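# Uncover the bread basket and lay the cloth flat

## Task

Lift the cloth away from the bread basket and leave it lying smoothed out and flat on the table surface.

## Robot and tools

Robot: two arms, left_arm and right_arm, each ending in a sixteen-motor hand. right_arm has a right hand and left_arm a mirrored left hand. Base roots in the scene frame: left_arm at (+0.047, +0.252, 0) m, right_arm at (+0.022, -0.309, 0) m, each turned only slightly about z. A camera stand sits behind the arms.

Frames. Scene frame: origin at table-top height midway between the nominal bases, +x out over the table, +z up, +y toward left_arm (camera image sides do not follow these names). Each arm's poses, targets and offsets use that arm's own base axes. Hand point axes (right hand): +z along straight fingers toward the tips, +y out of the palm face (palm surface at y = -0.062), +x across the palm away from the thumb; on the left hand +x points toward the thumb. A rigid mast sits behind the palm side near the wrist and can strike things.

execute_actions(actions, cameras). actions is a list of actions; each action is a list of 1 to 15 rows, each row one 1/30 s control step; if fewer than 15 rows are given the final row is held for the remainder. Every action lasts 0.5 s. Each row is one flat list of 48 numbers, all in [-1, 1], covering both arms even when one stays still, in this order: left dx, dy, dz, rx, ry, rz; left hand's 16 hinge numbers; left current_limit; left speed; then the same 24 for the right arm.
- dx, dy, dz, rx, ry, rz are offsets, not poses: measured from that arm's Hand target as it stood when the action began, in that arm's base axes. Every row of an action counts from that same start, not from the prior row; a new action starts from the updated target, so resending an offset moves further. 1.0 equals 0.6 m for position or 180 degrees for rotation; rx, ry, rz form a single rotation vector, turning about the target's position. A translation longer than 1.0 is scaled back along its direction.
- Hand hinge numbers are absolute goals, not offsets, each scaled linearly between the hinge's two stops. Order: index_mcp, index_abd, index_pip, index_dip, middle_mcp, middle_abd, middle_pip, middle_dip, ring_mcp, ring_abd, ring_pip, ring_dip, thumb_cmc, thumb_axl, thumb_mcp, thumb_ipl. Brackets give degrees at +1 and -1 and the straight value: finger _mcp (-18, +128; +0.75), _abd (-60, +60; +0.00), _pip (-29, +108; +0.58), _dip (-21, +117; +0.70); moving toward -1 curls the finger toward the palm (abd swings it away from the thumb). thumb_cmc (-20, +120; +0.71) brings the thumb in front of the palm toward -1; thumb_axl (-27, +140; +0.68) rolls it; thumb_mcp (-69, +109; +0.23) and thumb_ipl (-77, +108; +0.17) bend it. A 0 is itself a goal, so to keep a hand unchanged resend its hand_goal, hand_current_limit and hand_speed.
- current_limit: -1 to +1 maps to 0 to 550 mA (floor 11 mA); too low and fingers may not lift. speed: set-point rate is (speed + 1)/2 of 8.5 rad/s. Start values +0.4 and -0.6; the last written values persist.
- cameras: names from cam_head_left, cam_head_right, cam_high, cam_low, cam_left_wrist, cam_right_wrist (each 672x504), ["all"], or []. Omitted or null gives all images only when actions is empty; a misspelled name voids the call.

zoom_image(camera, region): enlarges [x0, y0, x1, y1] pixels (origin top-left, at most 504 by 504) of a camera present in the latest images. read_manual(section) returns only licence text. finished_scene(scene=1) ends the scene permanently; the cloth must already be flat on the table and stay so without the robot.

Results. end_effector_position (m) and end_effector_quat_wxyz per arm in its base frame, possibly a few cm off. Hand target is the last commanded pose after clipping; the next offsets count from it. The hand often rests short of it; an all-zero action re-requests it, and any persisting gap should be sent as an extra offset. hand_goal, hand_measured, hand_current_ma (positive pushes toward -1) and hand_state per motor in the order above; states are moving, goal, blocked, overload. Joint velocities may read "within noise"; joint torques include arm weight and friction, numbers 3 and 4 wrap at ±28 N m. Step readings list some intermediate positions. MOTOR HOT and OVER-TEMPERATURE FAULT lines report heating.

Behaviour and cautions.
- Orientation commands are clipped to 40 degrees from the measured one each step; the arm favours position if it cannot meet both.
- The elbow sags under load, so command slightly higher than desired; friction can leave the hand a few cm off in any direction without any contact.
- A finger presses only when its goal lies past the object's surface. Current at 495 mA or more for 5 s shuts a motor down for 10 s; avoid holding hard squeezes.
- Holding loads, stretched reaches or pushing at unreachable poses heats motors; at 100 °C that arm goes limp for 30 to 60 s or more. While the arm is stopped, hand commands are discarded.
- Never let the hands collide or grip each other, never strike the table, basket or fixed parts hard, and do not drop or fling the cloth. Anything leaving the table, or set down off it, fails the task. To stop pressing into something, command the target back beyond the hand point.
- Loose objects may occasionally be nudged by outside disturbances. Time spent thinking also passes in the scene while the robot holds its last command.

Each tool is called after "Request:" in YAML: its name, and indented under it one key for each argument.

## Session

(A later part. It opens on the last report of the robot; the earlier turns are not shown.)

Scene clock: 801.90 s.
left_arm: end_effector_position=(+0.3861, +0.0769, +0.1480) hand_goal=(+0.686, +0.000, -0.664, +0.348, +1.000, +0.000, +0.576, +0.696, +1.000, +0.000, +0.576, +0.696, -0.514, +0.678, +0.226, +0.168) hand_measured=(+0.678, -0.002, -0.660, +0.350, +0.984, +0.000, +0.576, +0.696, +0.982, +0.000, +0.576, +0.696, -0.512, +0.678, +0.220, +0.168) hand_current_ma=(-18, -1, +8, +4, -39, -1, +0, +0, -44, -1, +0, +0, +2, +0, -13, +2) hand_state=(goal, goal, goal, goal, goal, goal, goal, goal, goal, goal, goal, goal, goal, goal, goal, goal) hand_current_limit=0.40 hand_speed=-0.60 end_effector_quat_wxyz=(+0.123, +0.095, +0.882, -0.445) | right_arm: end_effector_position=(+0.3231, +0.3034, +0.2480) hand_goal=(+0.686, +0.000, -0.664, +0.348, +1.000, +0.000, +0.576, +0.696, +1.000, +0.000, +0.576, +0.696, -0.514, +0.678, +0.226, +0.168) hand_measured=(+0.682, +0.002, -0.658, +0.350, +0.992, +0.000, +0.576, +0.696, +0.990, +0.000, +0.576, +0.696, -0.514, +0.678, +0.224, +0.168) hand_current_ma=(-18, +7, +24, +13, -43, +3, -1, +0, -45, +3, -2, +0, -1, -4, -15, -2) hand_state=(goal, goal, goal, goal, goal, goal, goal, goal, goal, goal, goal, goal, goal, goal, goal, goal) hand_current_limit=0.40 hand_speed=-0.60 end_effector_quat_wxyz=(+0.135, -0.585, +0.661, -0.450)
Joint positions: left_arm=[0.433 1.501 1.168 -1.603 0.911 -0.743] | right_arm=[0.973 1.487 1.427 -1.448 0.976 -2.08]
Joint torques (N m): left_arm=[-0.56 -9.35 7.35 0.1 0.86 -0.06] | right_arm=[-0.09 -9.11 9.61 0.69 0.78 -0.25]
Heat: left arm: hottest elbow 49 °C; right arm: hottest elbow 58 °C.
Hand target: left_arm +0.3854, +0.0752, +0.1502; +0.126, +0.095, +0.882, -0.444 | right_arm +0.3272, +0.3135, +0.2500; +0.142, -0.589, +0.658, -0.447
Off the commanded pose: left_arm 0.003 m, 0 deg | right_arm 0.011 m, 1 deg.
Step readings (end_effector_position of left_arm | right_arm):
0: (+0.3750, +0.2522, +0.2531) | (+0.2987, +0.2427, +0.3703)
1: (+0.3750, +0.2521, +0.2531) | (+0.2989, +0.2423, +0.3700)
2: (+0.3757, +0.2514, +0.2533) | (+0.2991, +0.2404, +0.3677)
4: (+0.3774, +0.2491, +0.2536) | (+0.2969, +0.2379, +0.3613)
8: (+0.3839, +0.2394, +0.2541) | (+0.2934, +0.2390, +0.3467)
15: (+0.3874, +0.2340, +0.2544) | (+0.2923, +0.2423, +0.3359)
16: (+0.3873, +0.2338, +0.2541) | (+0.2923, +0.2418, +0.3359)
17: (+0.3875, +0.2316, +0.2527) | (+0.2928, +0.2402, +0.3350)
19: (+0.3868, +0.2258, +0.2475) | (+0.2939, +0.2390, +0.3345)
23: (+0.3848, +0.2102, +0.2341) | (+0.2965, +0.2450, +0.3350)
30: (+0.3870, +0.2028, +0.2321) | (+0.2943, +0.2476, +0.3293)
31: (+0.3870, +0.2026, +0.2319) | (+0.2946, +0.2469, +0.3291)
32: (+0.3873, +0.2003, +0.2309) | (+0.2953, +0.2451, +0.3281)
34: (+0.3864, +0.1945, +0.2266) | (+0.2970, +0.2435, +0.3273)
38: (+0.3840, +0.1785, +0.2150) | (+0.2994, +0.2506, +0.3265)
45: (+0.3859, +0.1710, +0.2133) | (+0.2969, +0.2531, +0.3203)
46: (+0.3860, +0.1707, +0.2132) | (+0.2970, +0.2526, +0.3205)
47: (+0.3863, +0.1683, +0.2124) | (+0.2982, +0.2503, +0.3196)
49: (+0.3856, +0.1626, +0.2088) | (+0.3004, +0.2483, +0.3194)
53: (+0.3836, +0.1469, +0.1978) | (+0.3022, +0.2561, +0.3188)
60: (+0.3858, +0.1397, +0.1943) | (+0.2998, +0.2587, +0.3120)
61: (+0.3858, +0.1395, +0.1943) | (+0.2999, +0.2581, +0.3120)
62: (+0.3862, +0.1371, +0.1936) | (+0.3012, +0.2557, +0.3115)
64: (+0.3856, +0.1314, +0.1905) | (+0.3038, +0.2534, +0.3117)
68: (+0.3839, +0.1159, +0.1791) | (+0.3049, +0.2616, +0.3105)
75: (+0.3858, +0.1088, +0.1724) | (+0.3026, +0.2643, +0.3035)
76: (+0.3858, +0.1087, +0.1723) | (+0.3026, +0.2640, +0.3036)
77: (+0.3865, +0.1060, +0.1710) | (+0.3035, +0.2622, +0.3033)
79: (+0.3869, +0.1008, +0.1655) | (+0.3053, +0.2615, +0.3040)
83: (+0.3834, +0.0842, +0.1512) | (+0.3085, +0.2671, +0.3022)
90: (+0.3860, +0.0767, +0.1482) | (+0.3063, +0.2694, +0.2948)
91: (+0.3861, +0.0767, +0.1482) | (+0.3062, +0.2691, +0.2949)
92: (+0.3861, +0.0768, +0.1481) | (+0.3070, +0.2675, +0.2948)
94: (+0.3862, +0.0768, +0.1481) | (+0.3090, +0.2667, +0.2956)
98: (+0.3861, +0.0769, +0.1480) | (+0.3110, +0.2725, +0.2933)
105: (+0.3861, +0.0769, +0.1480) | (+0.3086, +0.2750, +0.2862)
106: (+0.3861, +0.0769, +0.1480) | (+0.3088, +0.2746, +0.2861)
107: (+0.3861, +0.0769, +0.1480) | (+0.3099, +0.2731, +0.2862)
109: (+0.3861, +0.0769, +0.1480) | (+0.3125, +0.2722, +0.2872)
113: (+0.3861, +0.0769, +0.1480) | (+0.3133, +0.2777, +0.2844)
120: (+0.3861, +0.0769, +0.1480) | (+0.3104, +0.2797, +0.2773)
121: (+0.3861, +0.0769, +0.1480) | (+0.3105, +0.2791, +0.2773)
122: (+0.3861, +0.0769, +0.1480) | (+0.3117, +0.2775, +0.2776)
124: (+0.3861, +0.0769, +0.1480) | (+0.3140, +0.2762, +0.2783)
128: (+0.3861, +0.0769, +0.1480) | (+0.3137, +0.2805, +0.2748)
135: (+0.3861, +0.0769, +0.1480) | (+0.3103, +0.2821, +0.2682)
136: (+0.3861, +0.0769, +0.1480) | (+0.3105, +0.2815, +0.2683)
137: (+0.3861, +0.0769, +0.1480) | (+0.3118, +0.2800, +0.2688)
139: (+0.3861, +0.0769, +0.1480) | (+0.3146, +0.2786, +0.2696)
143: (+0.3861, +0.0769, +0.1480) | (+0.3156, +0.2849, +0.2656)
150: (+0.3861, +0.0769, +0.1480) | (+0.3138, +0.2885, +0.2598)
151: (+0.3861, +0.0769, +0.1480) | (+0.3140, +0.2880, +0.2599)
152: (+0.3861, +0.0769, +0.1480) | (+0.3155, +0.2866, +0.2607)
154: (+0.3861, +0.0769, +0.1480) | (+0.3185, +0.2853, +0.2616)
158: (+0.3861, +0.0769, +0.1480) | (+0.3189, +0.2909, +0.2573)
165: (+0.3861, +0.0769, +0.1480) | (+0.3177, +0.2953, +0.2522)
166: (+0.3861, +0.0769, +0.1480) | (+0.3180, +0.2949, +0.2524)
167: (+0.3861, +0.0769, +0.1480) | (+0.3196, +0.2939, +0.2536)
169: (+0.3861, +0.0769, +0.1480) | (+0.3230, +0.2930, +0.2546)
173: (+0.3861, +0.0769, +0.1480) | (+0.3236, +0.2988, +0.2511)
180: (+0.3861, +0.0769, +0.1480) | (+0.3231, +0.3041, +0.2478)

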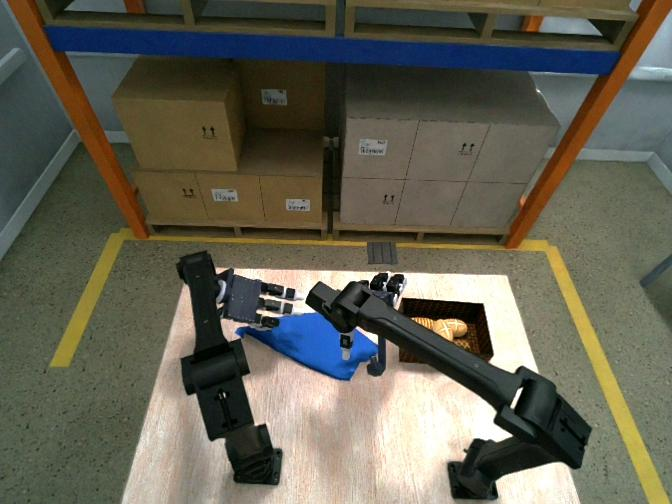

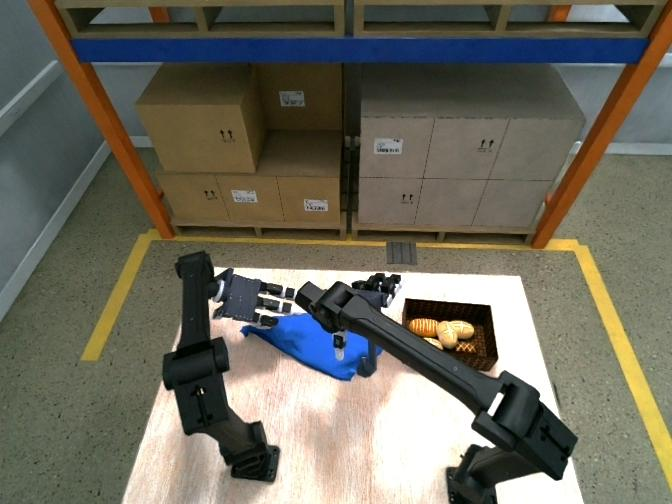

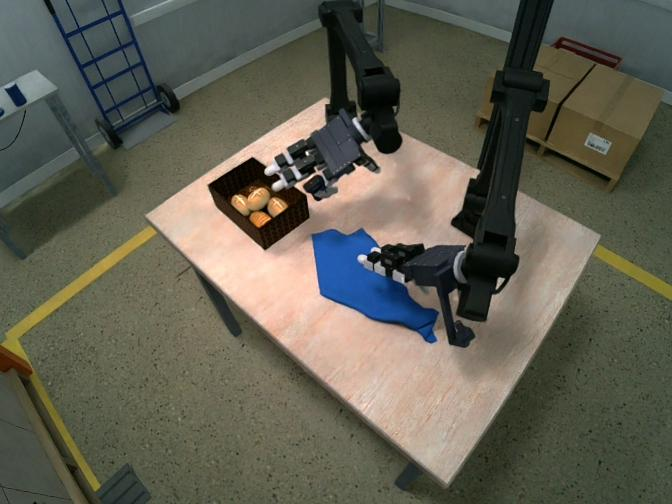

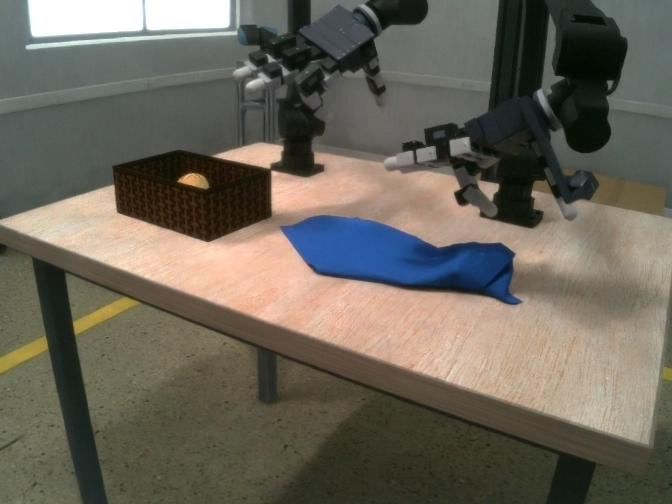

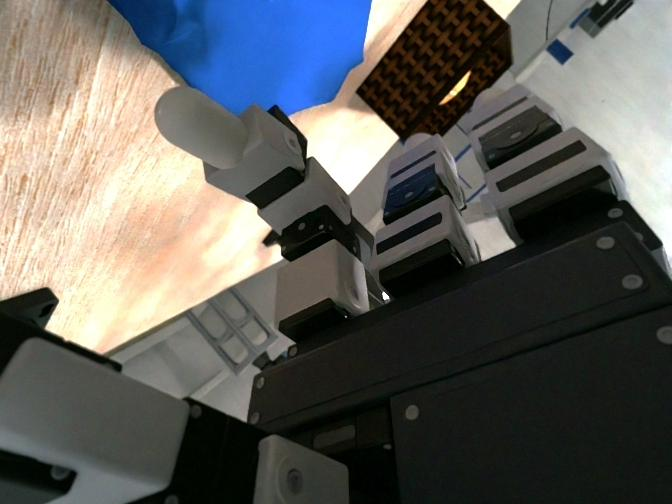

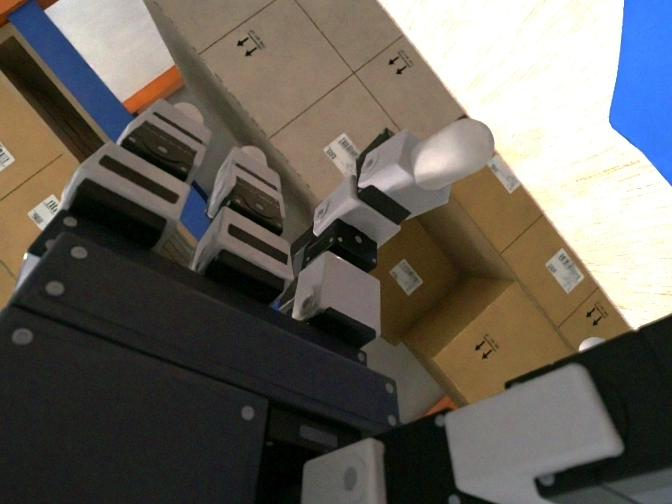

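Request:
execute_actions:
  actions:
    - [[0,0,0,0,0,0,0.685,0,-0.664,0.348,1,0,0.576,0.696,1,0,0.576,0.696,-0.514,0.678,0.226,0.168,0.4,-0.6,0.002,0.005,-0.07,0,0,0,0.685,0,-0.664,0.348,1,0,0.576,0.696,1,0,0.576,0.696,-0.514,0.678,0.226,0.168,0.4,-0.6]]
    - [[0,0,0,0,0,0,0.685,0,-0.664,0.348,1,0,0.576,0.696,1,0,0.576,0.696,-0.514,0.678,0.226,0.168,0.4,-0.6,0.002,0.005,-0.07,0,0,0,0.685,0,-0.664,0.348,1,0,0.576,0.696,1,0,0.576,0.696,-0.514,0.678,0.226,0.168,0.4,-0.6]]
    - [[0,0,0,0,0,0,0.685,0,-0.664,0.348,1,0,0.576,0.696,1,0,0.576,0.696,-0.514,0.678,0.226,0.168,0.4,-0.6,0.002,0.005,-0.07,0,0,0,0.685,0,-0.664,0.348,1,0,0.576,0.696,1,0,0.576,0.696,-0.514,0.678,0.226,0.168,0.4,-0.6]]
    - [[0,0,0,0,0,0,0.685,0,-0.664,0.348,1,0,0.576,0.696,1,0,0.576,0.696,-0.514,0.678,0.226,0.168,0.4,-0.6,0.002,0.005,-0.05,0,0,0,0.685,0,-0.664,0.348,1,0,0.576,0.696,1,0,0.576,0.696,-0.514,0.678,0.226,0.168,0.4,-0.6]]
  cameras: ["all"]

Request:
zoom_image:
  camera: "cam_low"
  region: [240, 130, 440, 280]

Request:
zoom_image:
  camera: "cam_high"
  region: [290, 140, 490, 290]

Request:
zoom_image:
  camera: "cam_head_left"
  region: [260, 260, 460, 410]

Scene clock: 829.80 s.
left_arm: end_effector_position=(+0.3861, +0.0769, +0.1480) hand_goal=(+0.686, +0.000, -0.664, +0.348, +1.000, +0.000, +0.576, +0.696, +1.000, +0.000, +0.576, +0.696, -0.514, +0.678, +0.226, +0.168) hand_measured=(+0.678, -0.002, -0.660, +0.350, +0.984, +0.000, +0.576, +0.696, +0.982, +0.000, +0.576, +0.696, -0.512, +0.678, +0.220, +0.168) hand_current_ma=(-18, -1, +8, +4, -39, -1, +0, +0, -44, -1, +0, +0, +2, +0, -13, +2) hand_state=(goal, goal, goal, goal, goal, goal, goal, goal, goal, goal, goal, goal, goal, goal, goal, goal) hand_current_limit=0.40 hand_speed=-0.60 end_effector_quat_wxyz=(+0.123, +0.095, +0.882, -0.445) | right_arm: end_effector_position=(+0.3346, +0.3202, +0.1040) hand_goal=(+0.686, +0.000, -0.664, +0.348, +1.000, +0.000, +0.576, +0.696, +1.000, +0.000, +0.576, +0.696, -0.514, +0.678, +0.226, +0.168) hand_measured=(+0.682, +0.002, -0.658, +0.350, +0.992, +0.000, +0.576, +0.696, +0.990, +0.000, +0.576, +0.696, -0.514, +0.678, +0.224, +0.168) hand_current_ma=(-18, +7, +23, +13, -43, +3, -1, +0, -45, +3, -2, +0, +0, -4, -15, -2) hand_state=(goal, goal, goal, goal, goal, goal, goal, goal, goal, goal, goal, goal, goal, goal, goal, goal) hand_current_limit=0.40 hand_speed=-0.60 end_effector_quat_wxyz=(+0.145, -0.581, +0.664, -0.447)
Joint positions: left_arm=[0.433 1.501 1.168 -1.603 0.911 -0.743] | right_arm=[0.973 1.615 1.185 -1.055 0.977 -2.08]
Joint torques (N m): left_arm=[-0.56 -9.29 7.35 0.1 0.86 -0.05] | right_arm=[0.32 -9.7 7.25 0.8 0.73 -0.19]
Heat: left arm: hottest elbow 45 °C; right arm: hottest elbow 56 °C.
Hand target: left_arm +0.3854, +0.0752, +0.1502; +0.126, +0.095, +0.882, -0.444 | right_arm +0.3319, +0.3255, +0.0940; +0.142, -0.589, +0.658, -0.447
Off the commanded pose: left_arm 0.003 m, 0 deg | right_arm 0.012 m, 1 deg.
Step readings (end_effector_position of left_arm | right_arm):
0: (+0.3861, +0.0769, +0.1480) | (+0.3231, +0.3034, +0.2480)
1: (+0.3861, +0.0769, +0.1480) | (+0.3232, +0.3036, +0.2480)
2: (+0.3861, +0.0769, +0.1480) | (+0.3242, +0.3050, +0.2473)
4: (+0.3861, +0.0769, +0.1480) | (+0.3269, +0.3090, +0.2430)
8: (+0.3861, +0.0769, +0.1480) | (+0.3270, +0.3092, +0.2277)
15: (+0.3861, +0.0769, +0.1480) | (+0.3281, +0.3108, +0.2179)
16: (+0.3861, +0.0769, +0.1480) | (+0.3283, +0.3111, +0.2176)
17: (+0.3861, +0.0769, +0.1480) | (+0.3289, +0.3120, +0.2156)
19: (+0.3861, +0.0769, +0.1480) | (+0.3302, +0.3137, +0.2090)
23: (+0.3861, +0.0769, +0.1480) | (+0.3284, +0.3111, +0.1872)
30: (+0.3861, +0.0769, +0.1480) | (+0.3300, +0.3134, +0.1735)
31: (+0.3861, +0.0769, +0.1480) | (+0.3302, +0.3138, +0.1735)
32: (+0.3861, +0.0769, +0.1480) | (+0.3309, +0.3148, +0.1719)
34: (+0.3861, +0.0769, +0.1480) | (+0.3325, +0.3170, +0.1668)
38: (+0.3861, +0.0769, +0.1480) | (+0.3312, +0.3152, +0.1474)
45: (+0.3861, +0.0769, +0.1480) | (+0.3319, +0.3162, +0.1321)
46: (+0.3861, +0.0769, +0.1480) | (+0.3321, +0.3166, +0.1321)
47: (+0.3861, +0.0769, +0.1480) | (+0.3328, +0.3176, +0.1314)
49: (+0.3861, +0.0769, +0.1480) | (+0.3345, +0.3200, +0.1285)
53: (+0.3861, +0.0769, +0.1480) | (+0.3346, +0.3202, +0.1164)
60: (+0.3861, +0.0769, +0.1480) | (+0.3343, +0.3198, +0.1041)

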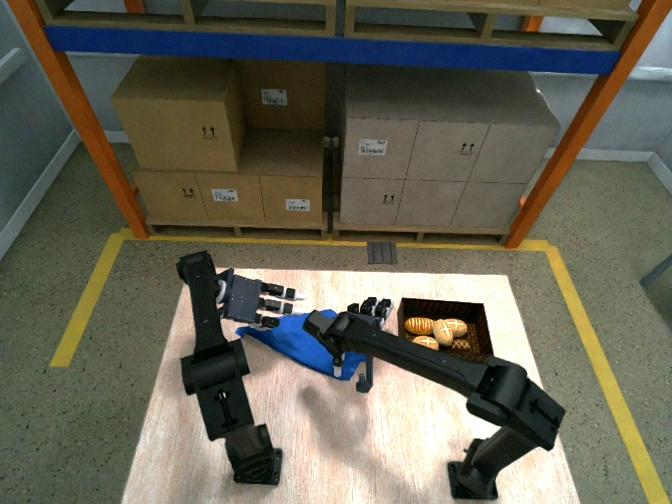

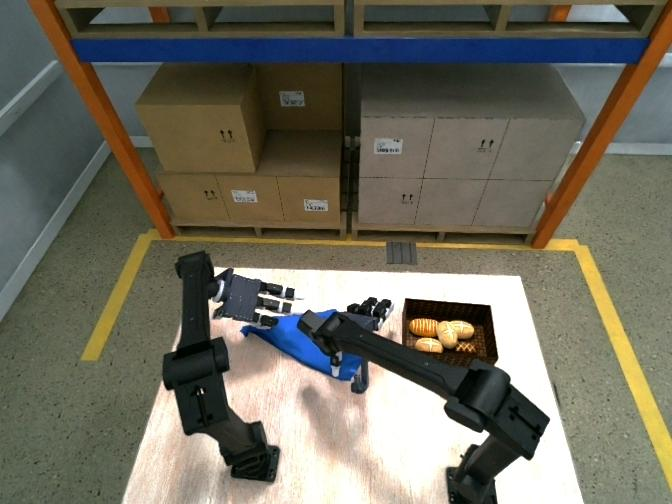

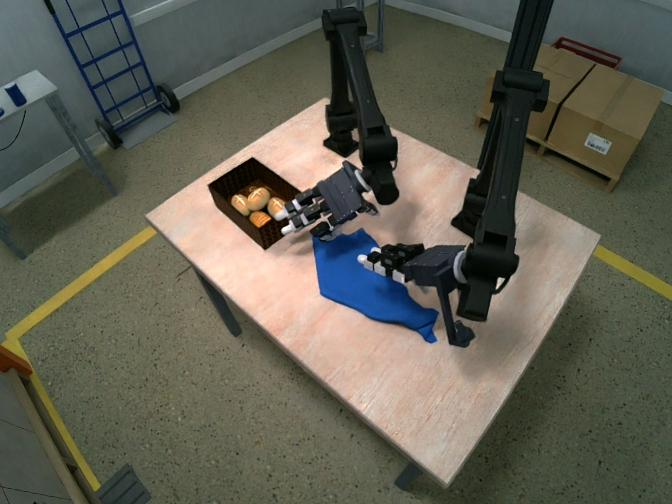

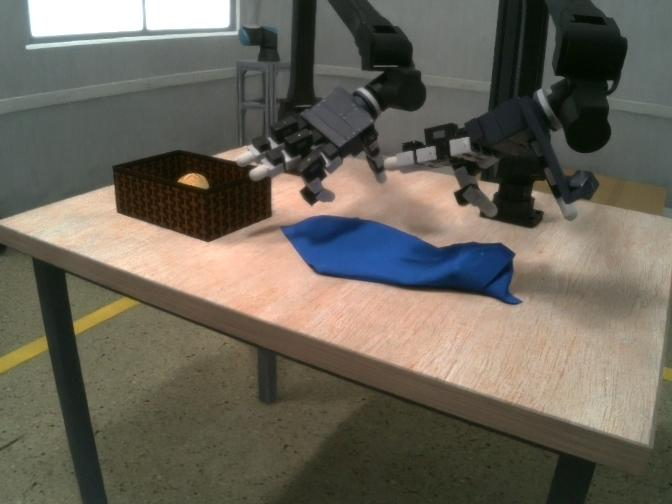

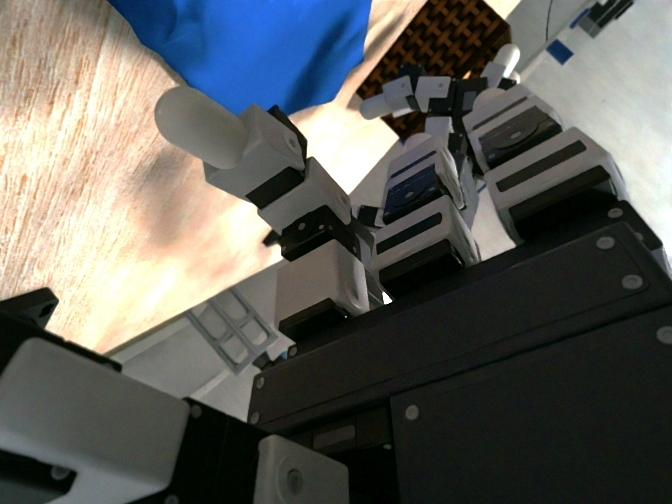

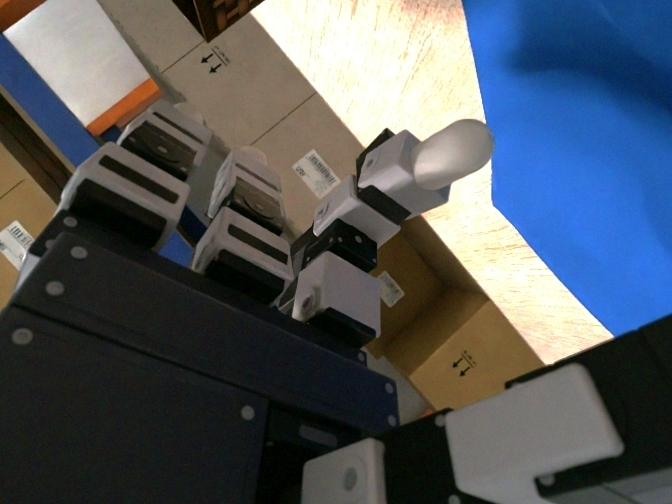

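Scaled by 2.520 from the camera's 672x504 image, which has a finer 960x720 frame.

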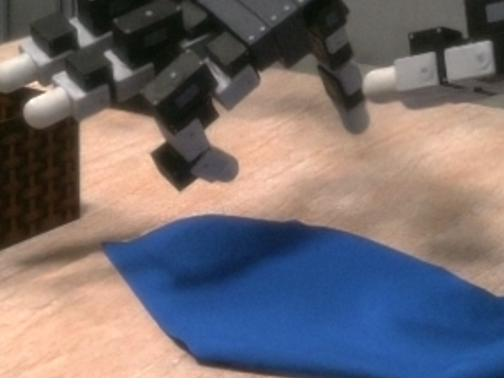

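Scaled by 2.520 from the camera's 672x504 image, which has a finer 960x720 frame.

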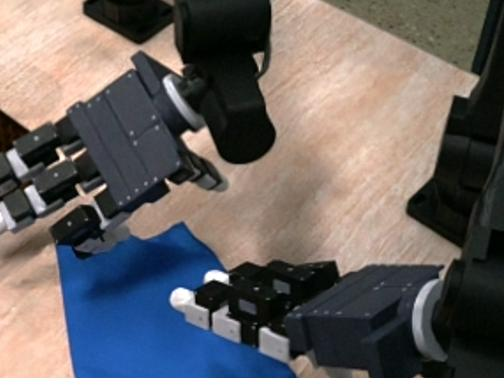

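Scaled by 2.520 from the camera's 672x504 image, which has a finer 960x720 frame.

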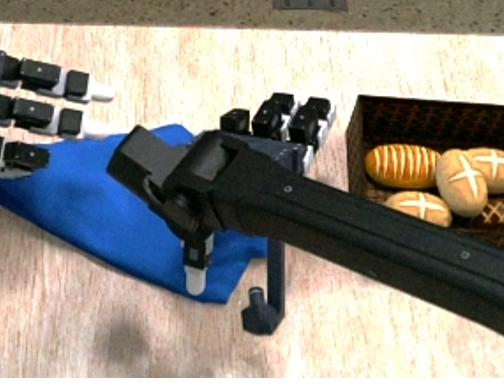

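Request:
execute_actions:
  actions:
    - [[0,0,0,0,0,0,0.685,0,-0.664,0.348,1,0,0.576,0.696,1,0,0.576,0.696,-0.514,0.678,0.226,0.168,0.4,-0.6,-0.005,-0.002,-0.04,0,0,0,0.685,0,-0.664,0.348,1,0,0.576,0.696,1,0,0.576,0.696,-0.514,0.678,0.226,0.168,0.4,-0.6]]
    - [[0,0,0,0,0,0,0.685,0,-0.664,0.348,1,0,0.576,0.696,1,0,0.576,0.696,-0.514,0.678,0.226,0.168,0.4,-0.6,-0.005,-0.002,-0.045,0,0,0,0.685,0,-0.664,0.348,1,0,0.576,0.696,1,0,0.576,0.696,-0.514,0.678,0.226,0.168,0.4,-0.6]]
  cameras: ["cam_head_left","cam_high","cam_low","cam_right_wrist"]

Request:
zoom_image:
  camera: "cam_low"
  region: [240, 150, 400, 270]

Request:
zoom_image:
  camera: "cam_high"
  region: [290, 170, 450, 290]

Request:
zoom_image:
  camera: "cam_head_left"
  region: [260, 280, 420, 400]

Scene clock: 842.60 s.
left_arm: end_effector_position=(+0.3861, +0.0769, +0.1480) hand_goal=(+0.686, +0.000, -0.664, +0.348, +1.000, +0.000, +0.576, +0.696, +1.000, +0.000, +0.576, +0.696, -0.514, +0.678, +0.226, +0.168) hand_measured=(+0.678, -0.002, -0.660, +0.350, +0.984, +0.000, +0.576, +0.696, +0.982, +0.000, +0.576, +0.696, -0.512, +0.678, +0.220, +0.168) hand_current_ma=(-18, -1, +8, +4, -39, -1, +0, +0, -44, -1, +0, +0, +2, +0, -13, +2) hand_state=(goal, goal, goal, goal, goal, goal, goal, goal, goal, goal, goal, goal, goal, goal, goal, goal) hand_current_limit=0.40 hand_speed=-0.60 end_effector_quat_wxyz=(+0.123, +0.095, +0.882, -0.445) | right_arm: end_effector_position=(+0.3286, +0.3178, +0.0534) hand_goal=(+0.686, +0.000, -0.664, +0.348, +1.000, +0.000, +0.576, +0.696, +1.000, +0.000, +0.576, +0.696, -0.514, +0.678, +0.226, +0.168) hand_measured=(+0.682, +0.002, -0.658, +0.350, +0.992, +0.000, +0.576, +0.696, +0.990, +0.000, +0.576, +0.696, -0.514, +0.678, +0.224, +0.168) hand_current_ma=(-18, +7, +23, +13, -43, +3, -1, +0, -45, +3, -2, +0, +0, -4, -15, -2) hand_state=(goal, goal, goal, goal, goal, goal, goal, goal, goal, goal, goal, goal, goal, goal, goal, goal) hand_current_limit=0.40 hand_speed=-0.60 end_effector_quat_wxyz=(+0.142, -0.586, +0.661, -0.448)
Joint positions: left_arm=[0.433 1.501 1.168 -1.603 0.911 -0.743] | right_arm=[0.981 1.671 1.107 -0.93 0.977 -2.08]
Joint torques (N m): left_arm=[-0.56 -9.35 7.35 0.1 0.86 -0.06] | right_arm=[0.26 -9.82 6.64 0.73 0.74 -0.08]
Heat: left arm: hottest elbow 44 °C; right arm: hottest elbow 55 °C.
Hand target: left_arm +0.3854, +0.0752, +0.1502; +0.126, +0.095, +0.882, -0.444 | right_arm +0.3258, +0.3231, +0.0430; +0.142, -0.589, +0.658, -0.447
Off the commanded pose: left_arm 0.003 m, 0 deg | right_arm 0.012 m, 1 deg.
Step readings (end_effector_position of left_arm | right_arm):
0: (+0.3861, +0.0769, +0.1480) | (+0.3346, +0.3202, +0.1040)
1: (+0.3861, +0.0769, +0.1480) | (+0.3346, +0.3202, +0.1039)
2: (+0.3861, +0.0769, +0.1480) | (+0.3348, +0.3208, +0.1031)
4: (+0.3861, +0.0769, +0.1480) | (+0.3348, +0.3220, +0.1000)
8: (+0.3861, +0.0769, +0.1480) | (+0.3325, +0.3195, +0.0900)
15: (+0.3861, +0.0769, +0.1480) | (+0.3317, +0.3190, +0.0815)
16: (+0.3861, +0.0769, +0.1480) | (+0.3318, +0.3192, +0.0814)
17: (+0.3861, +0.0769, +0.1480) | (+0.3322, +0.3197, +0.0804)
19: (+0.3861, +0.0769, +0.1480) | (+0.3326, +0.3209, +0.0767)
23: (+0.3861, +0.0769, +0.1480) | (+0.3297, +0.3188, +0.0645)
30: (+0.3861, +0.0769, +0.1480) | (+0.3283, +0.3173, +0.0534)
Images, in order (width x height): cam_head_left 672x504, cam_high 672x504, cam_low 672x504, cam_right_wrist 672x504.

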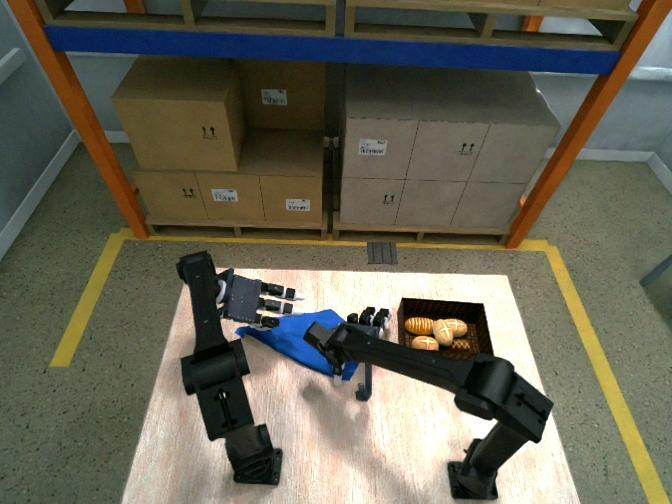

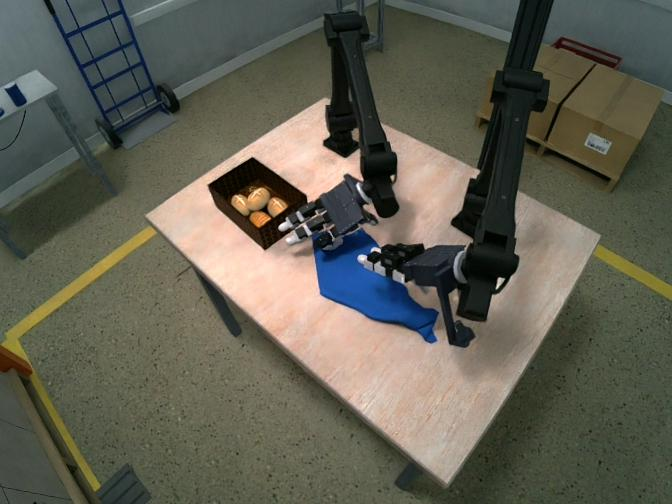

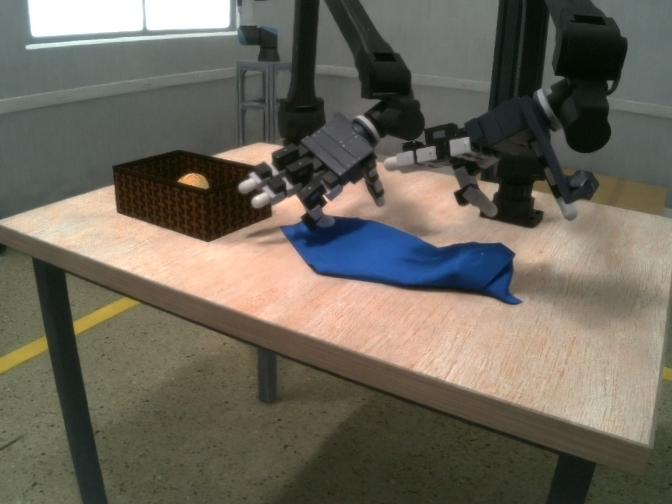

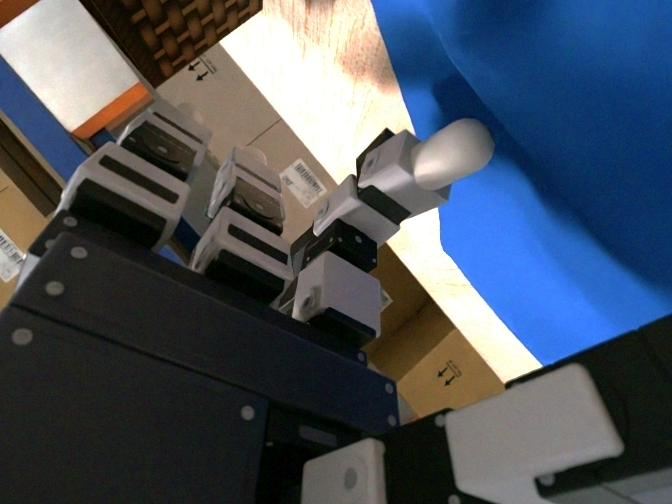

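Scaled by 3.150 from the camera's 672x504 image, which has a finer 960x720 frame.

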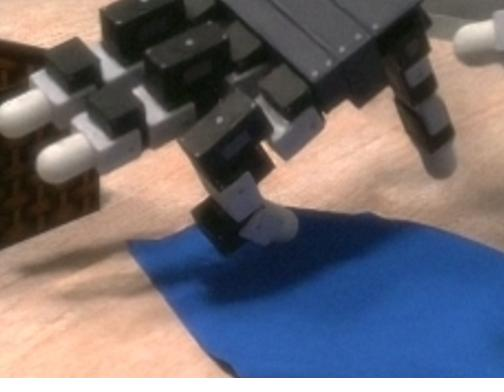

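Scaled by 3.150 from the camera's 672x504 image, which has a finer 960x720 frame.

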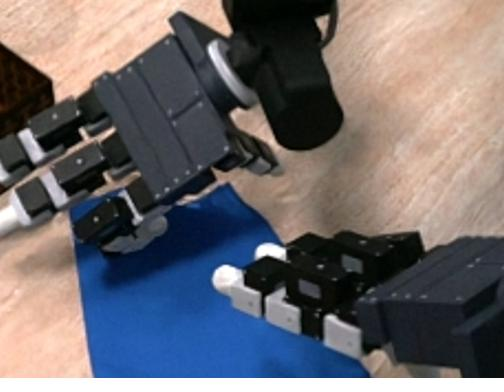

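Scaled by 3.150 from the camera's 672x504 image, which has a finer 960x720 frame.

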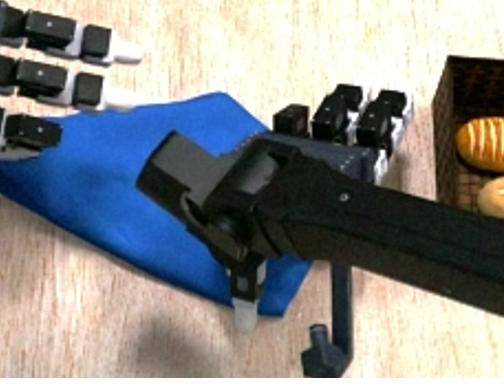

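Request:
execute_actions:
  actions:
    - [[0,0,0,0,0,0,0.685,0,-0.664,0.348,1,0,0.576,0.696,1,0,0.576,0.696,-0.514,0.678,0.226,0.168,0.4,-0.6,0,0,-0.028,0,0,0,0.685,0,-0.664,0.348,1,0,0.576,0.696,1,0,0.576,0.696,-0.514,0.678,0.226,0.168,0.4,-0.6]]
    - [[0,0,0,0,0,0,0.685,0,-0.664,0.348,1,0,0.576,0.696,1,0,0.576,0.696,-0.514,0.678,0.226,0.168,0.4,-0.6,0,0,0,0,0,0,0.342,0,-0.42,0.348,1,0,0.576,0.696,1,0,0.576,0.696,-0.514,0.678,0.05,0.168,0.4,-0.75]]
    - [[0,0,0,0,0,0,0.685,0,-0.664,0.348,1,0,0.576,0.696,1,0,0.576,0.696,-0.514,0.678,0.226,0.168,0.4,-0.6,0,0,0,0,0,0,0.0,0,-0.168,0.348,1,0,0.576,0.696,1,0,0.576,0.696,-0.514,0.678,-0.135,0.168,0.4,-0.75]]
    - [[0,0,0,0,0,0,0.685,0,-0.664,0.348,1,0,0.576,0.696,1,0,0.576,0.696,-0.514,0.678,0.226,0.168,0.4,-0.6,0,0,0,0,0,0,-0.2,0,-0.168,0.348,1,0,0.576,0.696,1,0,0.576,0.696,-0.514,0.678,-0.3,0.168,0.4,-0.75]]
  cameras: ["cam_head_left","cam_high","cam_low","cam_right_wrist"]

Request:
zoom_image:
  camera: "cam_low"
  region: [240, 150, 400, 270]

Request:
zoom_image:
  camera: "cam_high"
  region: [290, 170, 450, 290]

Request:
zoom_image:
  camera: "cam_head_left"
  region: [260, 280, 420, 400]

Scene clock: 854.47 s.
left_arm: end_effector_position=(+0.3861, +0.0769, +0.1480) hand_goal=(+0.686, +0.000, -0.664, +0.348, +1.000, +0.000, +0.576, +0.696, +1.000, +0.000, +0.576, +0.696, -0.514, +0.678, +0.226, +0.168) hand_measured=(+0.678, -0.002, -0.660, +0.350, +0.984, +0.000, +0.576, +0.696, +0.982, +0.000, +0.576, +0.696, -0.512, +0.678, +0.220, +0.168) hand_current_ma=(-18, -1, +8, +4, -39, -1, +0, +0, -44, -1, +0, +0, +2, +0, -13, +2) hand_state=(goal, goal, goal, goal, goal, goal, goal, goal, goal, goal, goal, goal, goal, goal, goal, goal) hand_current_limit=0.40 hand_speed=-0.60 end_effector_quat_wxyz=(+0.123, +0.095, +0.882, -0.445) | right_arm: end_effector_position=(+0.3337, +0.3190, +0.0408) hand_goal=(-0.200, +0.000, -0.168, +0.348, +1.000, +0.000, +0.576, +0.696, +1.000, +0.000, +0.576, +0.696, -0.514, +0.678, -0.300, +0.168) hand_measured=(+0.088, -0.010, -0.164, +0.344, +0.992, +0.000, +0.576, +0.696, +0.990, +0.000, +0.576, +0.696, -0.514, +0.678, -0.202, +0.184) hand_current_ma=(+385, -40, +16, -17, -43, +3, -1, +0, -45, +3, -2, +0, +2, -2, +385, +103) hand_state=(blocked, goal, goal, goal, goal, goal, goal, goal, goal, goal, goal, goal, goal, goal, blocked, goal) hand_current_limit=0.40 hand_speed=-0.75 end_effector_quat_wxyz=(+0.151, -0.578, +0.660, -0.455)
Joint positions: left_arm=[0.433 1.501 1.168 -1.603 0.911 -0.743] | right_arm=[0.981 1.694 1.091 -0.878 0.998 -2.076]
Joint torques (N m): left_arm=[-0.56 -9.35 7.36 0.1 0.86 -0.06] | right_arm=[0.09 -9.88 6.35 0.44 0.02 -0.11]
Heat: left arm: hottest elbow 44 °C; right arm: hottest elbow 53 °C.
Hand target: left_arm +0.3854, +0.0752, +0.1502; +0.126, +0.095, +0.882, -0.444 | right_arm +0.3258, +0.3229, +0.0261; +0.142, -0.589, +0.658, -0.448
Off the commanded pose: left_arm 0.003 m, 0 deg | right_arm 0.017 m, 2 deg.
Step readings (end_effector_position of left_arm | right_arm):
0: (+0.3861, +0.0769, +0.1480) | (+0.3286, +0.3178, +0.0534)
1: (+0.3861, +0.0769, +0.1480) | (+0.3287, +0.3180, +0.0534)
2: (+0.3861, +0.0769, +0.1480) | (+0.3290, +0.3183, +0.0530)
4: (+0.3861, +0.0769, +0.1480) | (+0.3301, +0.3200, +0.0515)
8: (+0.3861, +0.0769, +0.1480) | (+0.3303, +0.3203, +0.0454)
15: (+0.3861, +0.0769, +0.1480) | (+0.3294, +0.3190, +0.0387)
16: (+0.3861, +0.0769, +0.1480) | (+0.3295, +0.3190, +0.0387)
17: (+0.3861, +0.0769, +0.1480) | (+0.3295, +0.3191, +0.0387)
19: (+0.3861, +0.0769, +0.1480) | (+0.3296, +0.3193, +0.0387)
23: (+0.3861, +0.0769, +0.1480) | (+0.3309, +0.3192, +0.0394)
30: (+0.3861, +0.0769, +0.1480) | (+0.3314, +0.3194, +0.0395)
31: (+0.3861, +0.0769, +0.1480) | (+0.3314, +0.3194, +0.0395)
32: (+0.3861, +0.0769, +0.1480) | (+0.3315, +0.3194, +0.0396)
34: (+0.3861, +0.0769, +0.1480) | (+0.3318, +0.3192, +0.0398)
38: (+0.3861, +0.0769, +0.1480) | (+0.3331, +0.3189, +0.0405)
45: (+0.3861, +0.0769, +0.1480) | (+0.3337, +0.3190, +0.0408)
46: (+0.3861, +0.0769, +0.1480) | (+0.3337, +0.3190, +0.0408)
47: (+0.3861, +0.0769, +0.1480) | (+0.3337, +0.3190, +0.0408)
49: (+0.3861, +0.0769, +0.1480) | (+0.3337, +0.3190, +0.0408)
53: (+0.3861, +0.0769, +0.1480) | (+0.3337, +0.3190, +0.0408)
60: (+0.3861, +0.0769, +0.1480) | (+0.3337, +0.3190, +0.0408)
Images, in order (width x height): cam_head_left 672x504, cam_high 672x504, cam_low 672x504, cam_right_wrist 672x504.

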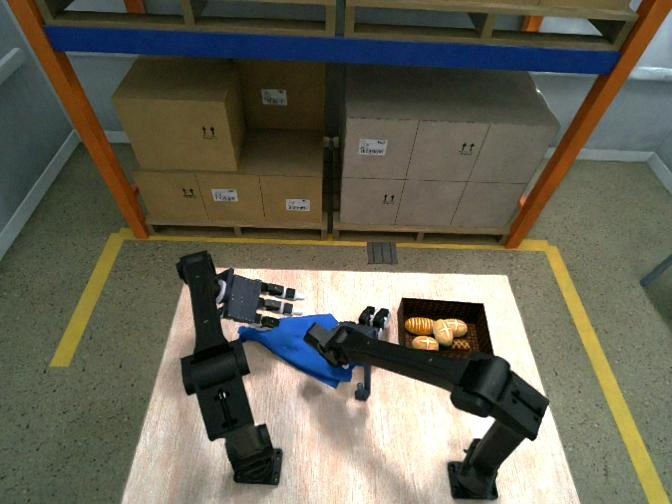

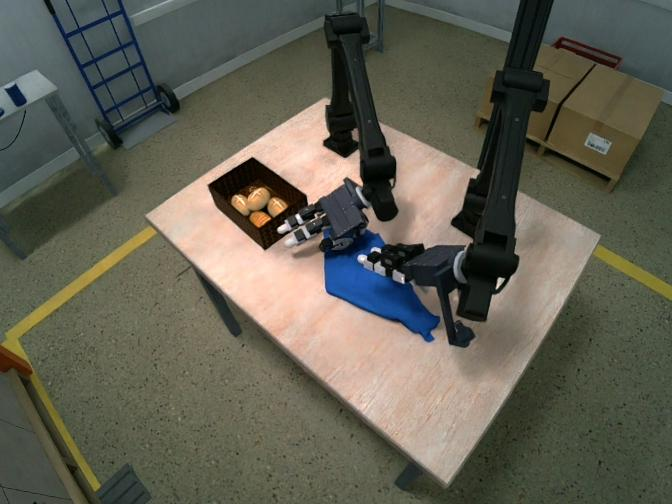

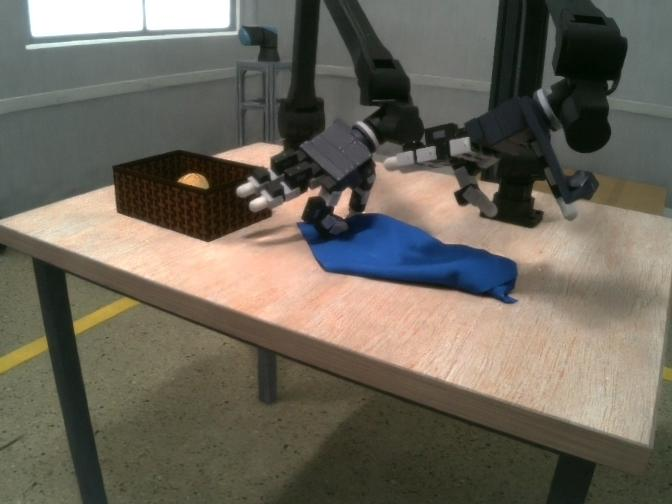

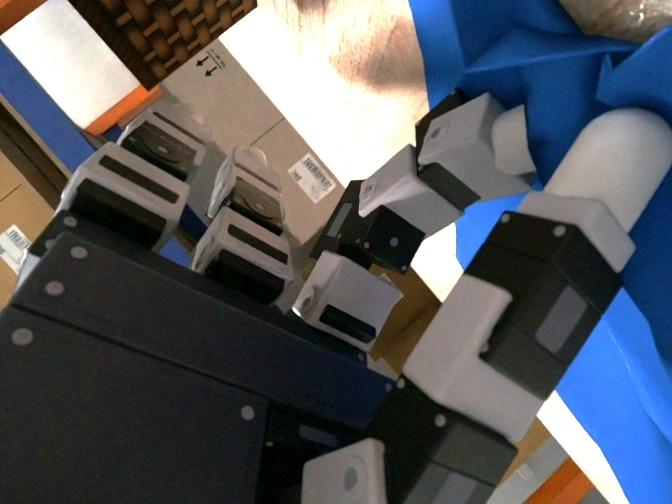

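Scaled by 3.150 from the camera's 672x504 image, which has a finer 960x720 frame.

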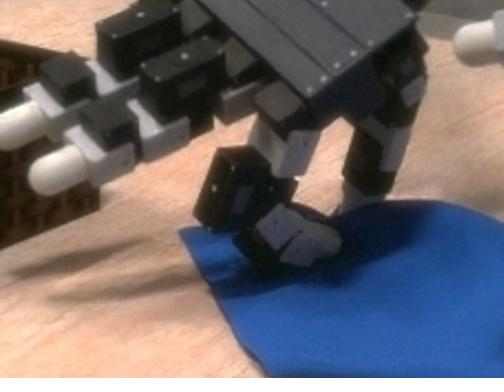

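Scaled by 3.150 from the camera's 672x504 image, which has a finer 960x720 frame.

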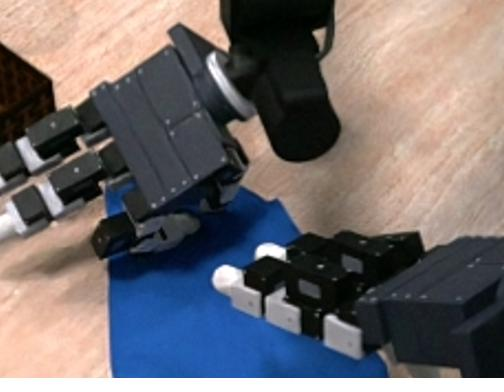

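Scaled by 3.150 from the camera's 672x504 image, which has a finer 960x720 frame.

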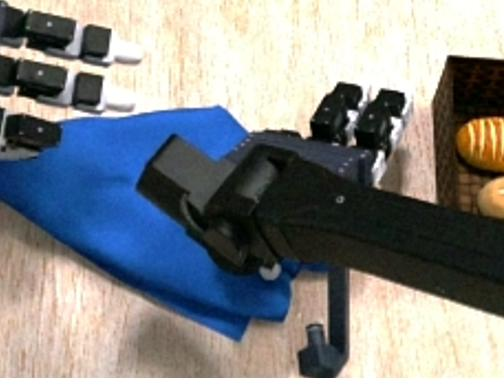

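Request:
execute_actions:
  actions:
    - [[0,0,0,0,0,0,0.685,0,-0.664,0.348,1,0,0.576,0.696,1,0,0.576,0.696,-0.514,0.678,0.226,0.168,0.4,-0.6,0,0,0.04,0,0,0,-0.25,0,-0.168,0.348,1,0,0.576,0.696,1,0,0.576,0.696,-0.514,0.678,-0.35,0.168,0.6,-0.75]]
    - [[0,0,0,0,0,0,0.685,0,-0.664,0.348,1,0,0.576,0.696,1,0,0.576,0.696,-0.514,0.678,0.226,0.168,0.4,-0.6,0,0,0.04,0,0,0,-0.25,0,-0.168,0.348,1,0,0.576,0.696,1,0,0.576,0.696,-0.514,0.678,-0.35,0.168,0.6,-0.75]]
    - [[0,0,0,0,0,0,0.685,0,-0.664,0.348,1,0,0.576,0.696,1,0,0.576,0.696,-0.514,0.678,0.226,0.168,0.4,-0.6,0,0,0.06,0,0,0,-0.25,0,-0.168,0.348,1,0,0.576,0.696,1,0,0.576,0.696,-0.514,0.678,-0.35,0.168,0.6,-0.75]]
    - [[0,0,0,0,0,0,0.685,0,-0.664,0.348,1,0,0.576,0.696,1,0,0.576,0.696,-0.514,0.678,0.226,0.168,0.4,-0.6,0,0,0.06,0,0,0,-0.25,0,-0.168,0.348,1,0,0.576,0.696,1,0,0.576,0.696,-0.514,0.678,-0.35,0.168,0.6,-0.75]]
  cameras: ["cam_head_left","cam_high","cam_low","cam_right_wrist"]

Request:
zoom_image:
  camera: "cam_low"
  region: [260, 130, 540, 340]

Request:
zoom_image:
  camera: "cam_high"
  region: [290, 170, 450, 290]

Request:
zoom_image:
  camera: "cam_head_left"
  region: [220, 280, 380, 400]

Scene clock: 866.73 s.
left_arm: end_effector_position=(+0.3861, +0.0769, +0.1480) hand_goal=(+0.686, +0.000, -0.664, +0.348, +1.000, +0.000, +0.576, +0.696, +1.000, +0.000, +0.576, +0.696, -0.514, +0.678, +0.226, +0.168) hand_measured=(+0.678, -0.002, -0.660, +0.350, +0.984, +0.000, +0.576, +0.696, +0.982, +0.000, +0.576, +0.696, -0.512, +0.678, +0.220, +0.168) hand_current_ma=(-18, -1, +8, +4, -39, -1, +0, +0, -44, -1, +0, +0, +2, +0, -13, +2) hand_state=(goal, goal, goal, goal, goal, goal, goal, goal, goal, goal, goal, goal, goal, goal, goal, goal) hand_current_limit=0.40 hand_speed=-0.60 end_effector_quat_wxyz=(+0.123, +0.095, +0.882, -0.445) | right_arm: end_effector_position=(+0.3222, +0.3083, +0.1276) hand_goal=(-0.250, +0.000, -0.168, +0.348, +1.000, +0.000, +0.576, +0.696, +1.000, +0.000, +0.576, +0.696, -0.514, +0.678, -0.350, +0.168) hand_measured=(+0.082, +0.002, -0.154, +0.348, +0.992, +0.000, +0.576, +0.696, +0.990, +0.000, +0.576, +0.696, -0.512, +0.678, -0.208, +0.188) hand_current_ma=(+440, +9, +63, +4, -43, +3, -1, +0, -45, +3, -2, +0, +10, -2, +440, +132) hand_state=(blocked, goal, goal, goal, goal, goal, goal, goal, goal, goal, goal, goal, goal, goal, blocked, blocked) hand_current_limit=0.60 hand_speed=-0.75 end_effector_quat_wxyz=(+0.124, -0.592, +0.655, -0.453)
Joint positions: left_arm=[0.433 1.501 1.168 -1.603 0.911 -0.743] | right_arm=[0.981 1.58 1.209 -1.17 0.977 -2.075]
Joint torques (N m): left_arm=[-0.56 -9.35 7.35 0.1 0.86 -0.06] | right_arm=[0.32 -11.58 10.47 -0.29 0.73 -0.15]
Heat: left arm: hottest elbow 43 °C; right arm: hottest elbow 53 °C.
Hand target: left_arm +0.3854, +0.0752, +0.1502; +0.126, +0.095, +0.882, -0.444 | right_arm +0.3259, +0.3231, +0.1463; +0.142, -0.589, +0.658, -0.447
Off the commanded pose: left_arm 0.003 m, 0 deg | right_arm 0.024 m, 2 deg.
Step readings (end_effector_position of left_arm | right_arm):
0: (+0.3861, +0.0769, +0.1480) | (+0.3337, +0.3190, +0.0408)
1: (+0.3861, +0.0769, +0.1480) | (+0.3337, +0.3190, +0.0408)
2: (+0.3861, +0.0769, +0.1480) | (+0.3337, +0.3191, +0.0411)
4: (+0.3861, +0.0769, +0.1480) | (+0.3328, +0.3181, +0.0423)
8: (+0.3861, +0.0769, +0.1480) | (+0.3295, +0.3157, +0.0433)
15: (+0.3861, +0.0769, +0.1480) | (+0.3283, +0.3143, +0.0435)
16: (+0.3861, +0.0769, +0.1480) | (+0.3283, +0.3143, +0.0438)
17: (+0.3861, +0.0769, +0.1480) | (+0.3278, +0.3139, +0.0445)
19: (+0.3861, +0.0769, +0.1480) | (+0.3254, +0.3117, +0.0464)
23: (+0.3861, +0.0769, +0.1480) | (+0.3214, +0.3065, +0.0500)
30: (+0.3861, +0.0769, +0.1480) | (+0.3199, +0.3043, +0.0529)
31: (+0.3861, +0.0769, +0.1480) | (+0.3198, +0.3042, +0.0533)
32: (+0.3861, +0.0769, +0.1480) | (+0.3193, +0.3037, +0.0545)
34: (+0.3861, +0.0769, +0.1480) | (+0.3181, +0.3022, +0.0599)
38: (+0.3861, +0.0769, +0.1480) | (+0.3193, +0.3039, +0.0776)
45: (+0.3861, +0.0769, +0.1480) | (+0.3228, +0.3092, +0.0953)
46: (+0.3861, +0.0769, +0.1480) | (+0.3225, +0.3088, +0.0953)
47: (+0.3861, +0.0769, +0.1480) | (+0.3218, +0.3077, +0.0960)
49: (+0.3861, +0.0769, +0.1480) | (+0.3198, +0.3047, +0.0993)
53: (+0.3861, +0.0769, +0.1480) | (+0.3202, +0.3053, +0.1117)
60: (+0.3861, +0.0769, +0.1480) | (+0.3226, +0.3089, +0.1274)
Images, in order (width x height): cam_head_left 672x504, cam_high 672x504, cam_low 672x504, cam_right_wrist 672x504.

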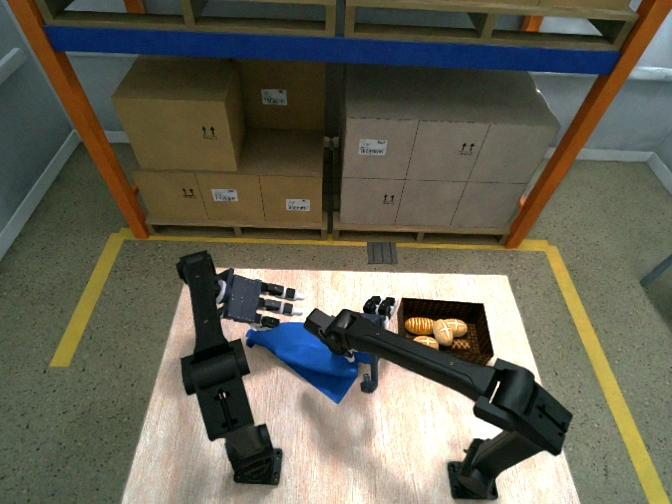

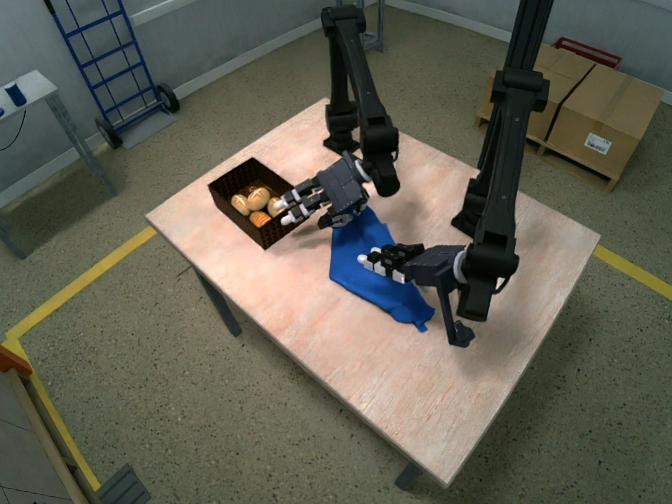

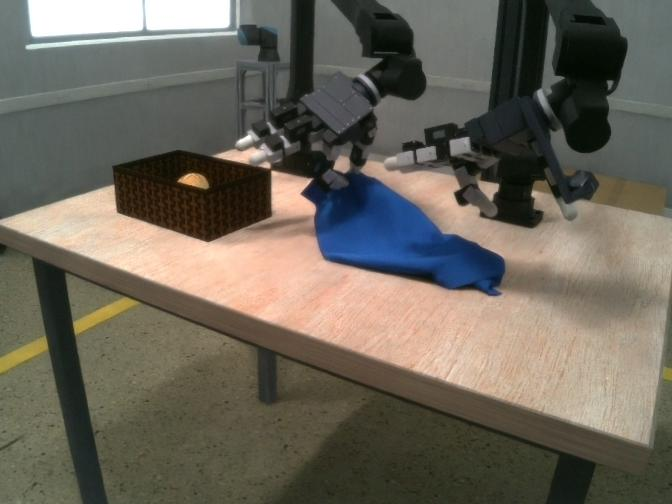

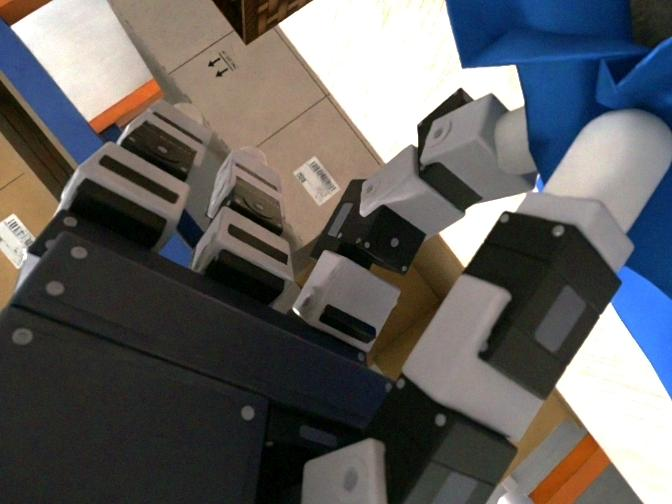

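Scaled by 1.800 from the camera's 672x504 image, which has a finer 960x720 frame.

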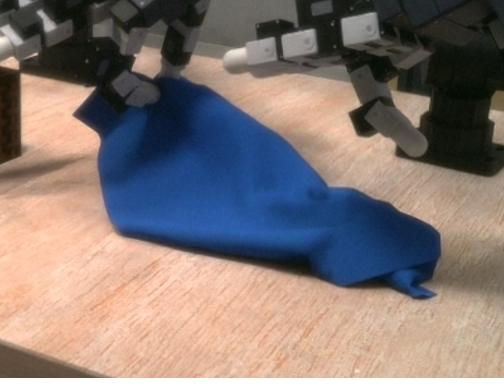

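Scaled by 3.150 from the camera's 672x504 image, which has a finer 960x720 frame.

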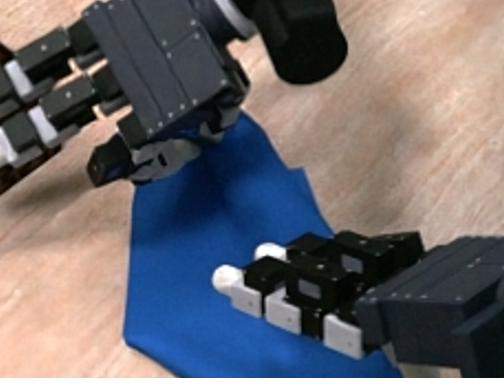

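Scaled by 3.150 from the camera's 672x504 image, which has a finer 960x720 frame.

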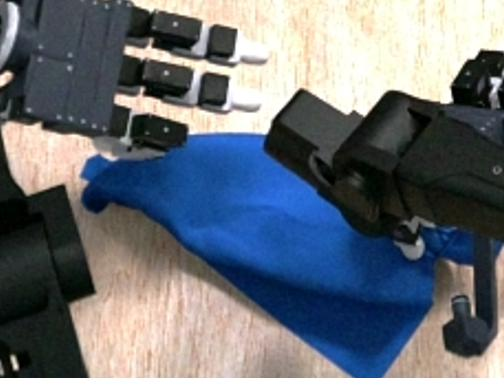

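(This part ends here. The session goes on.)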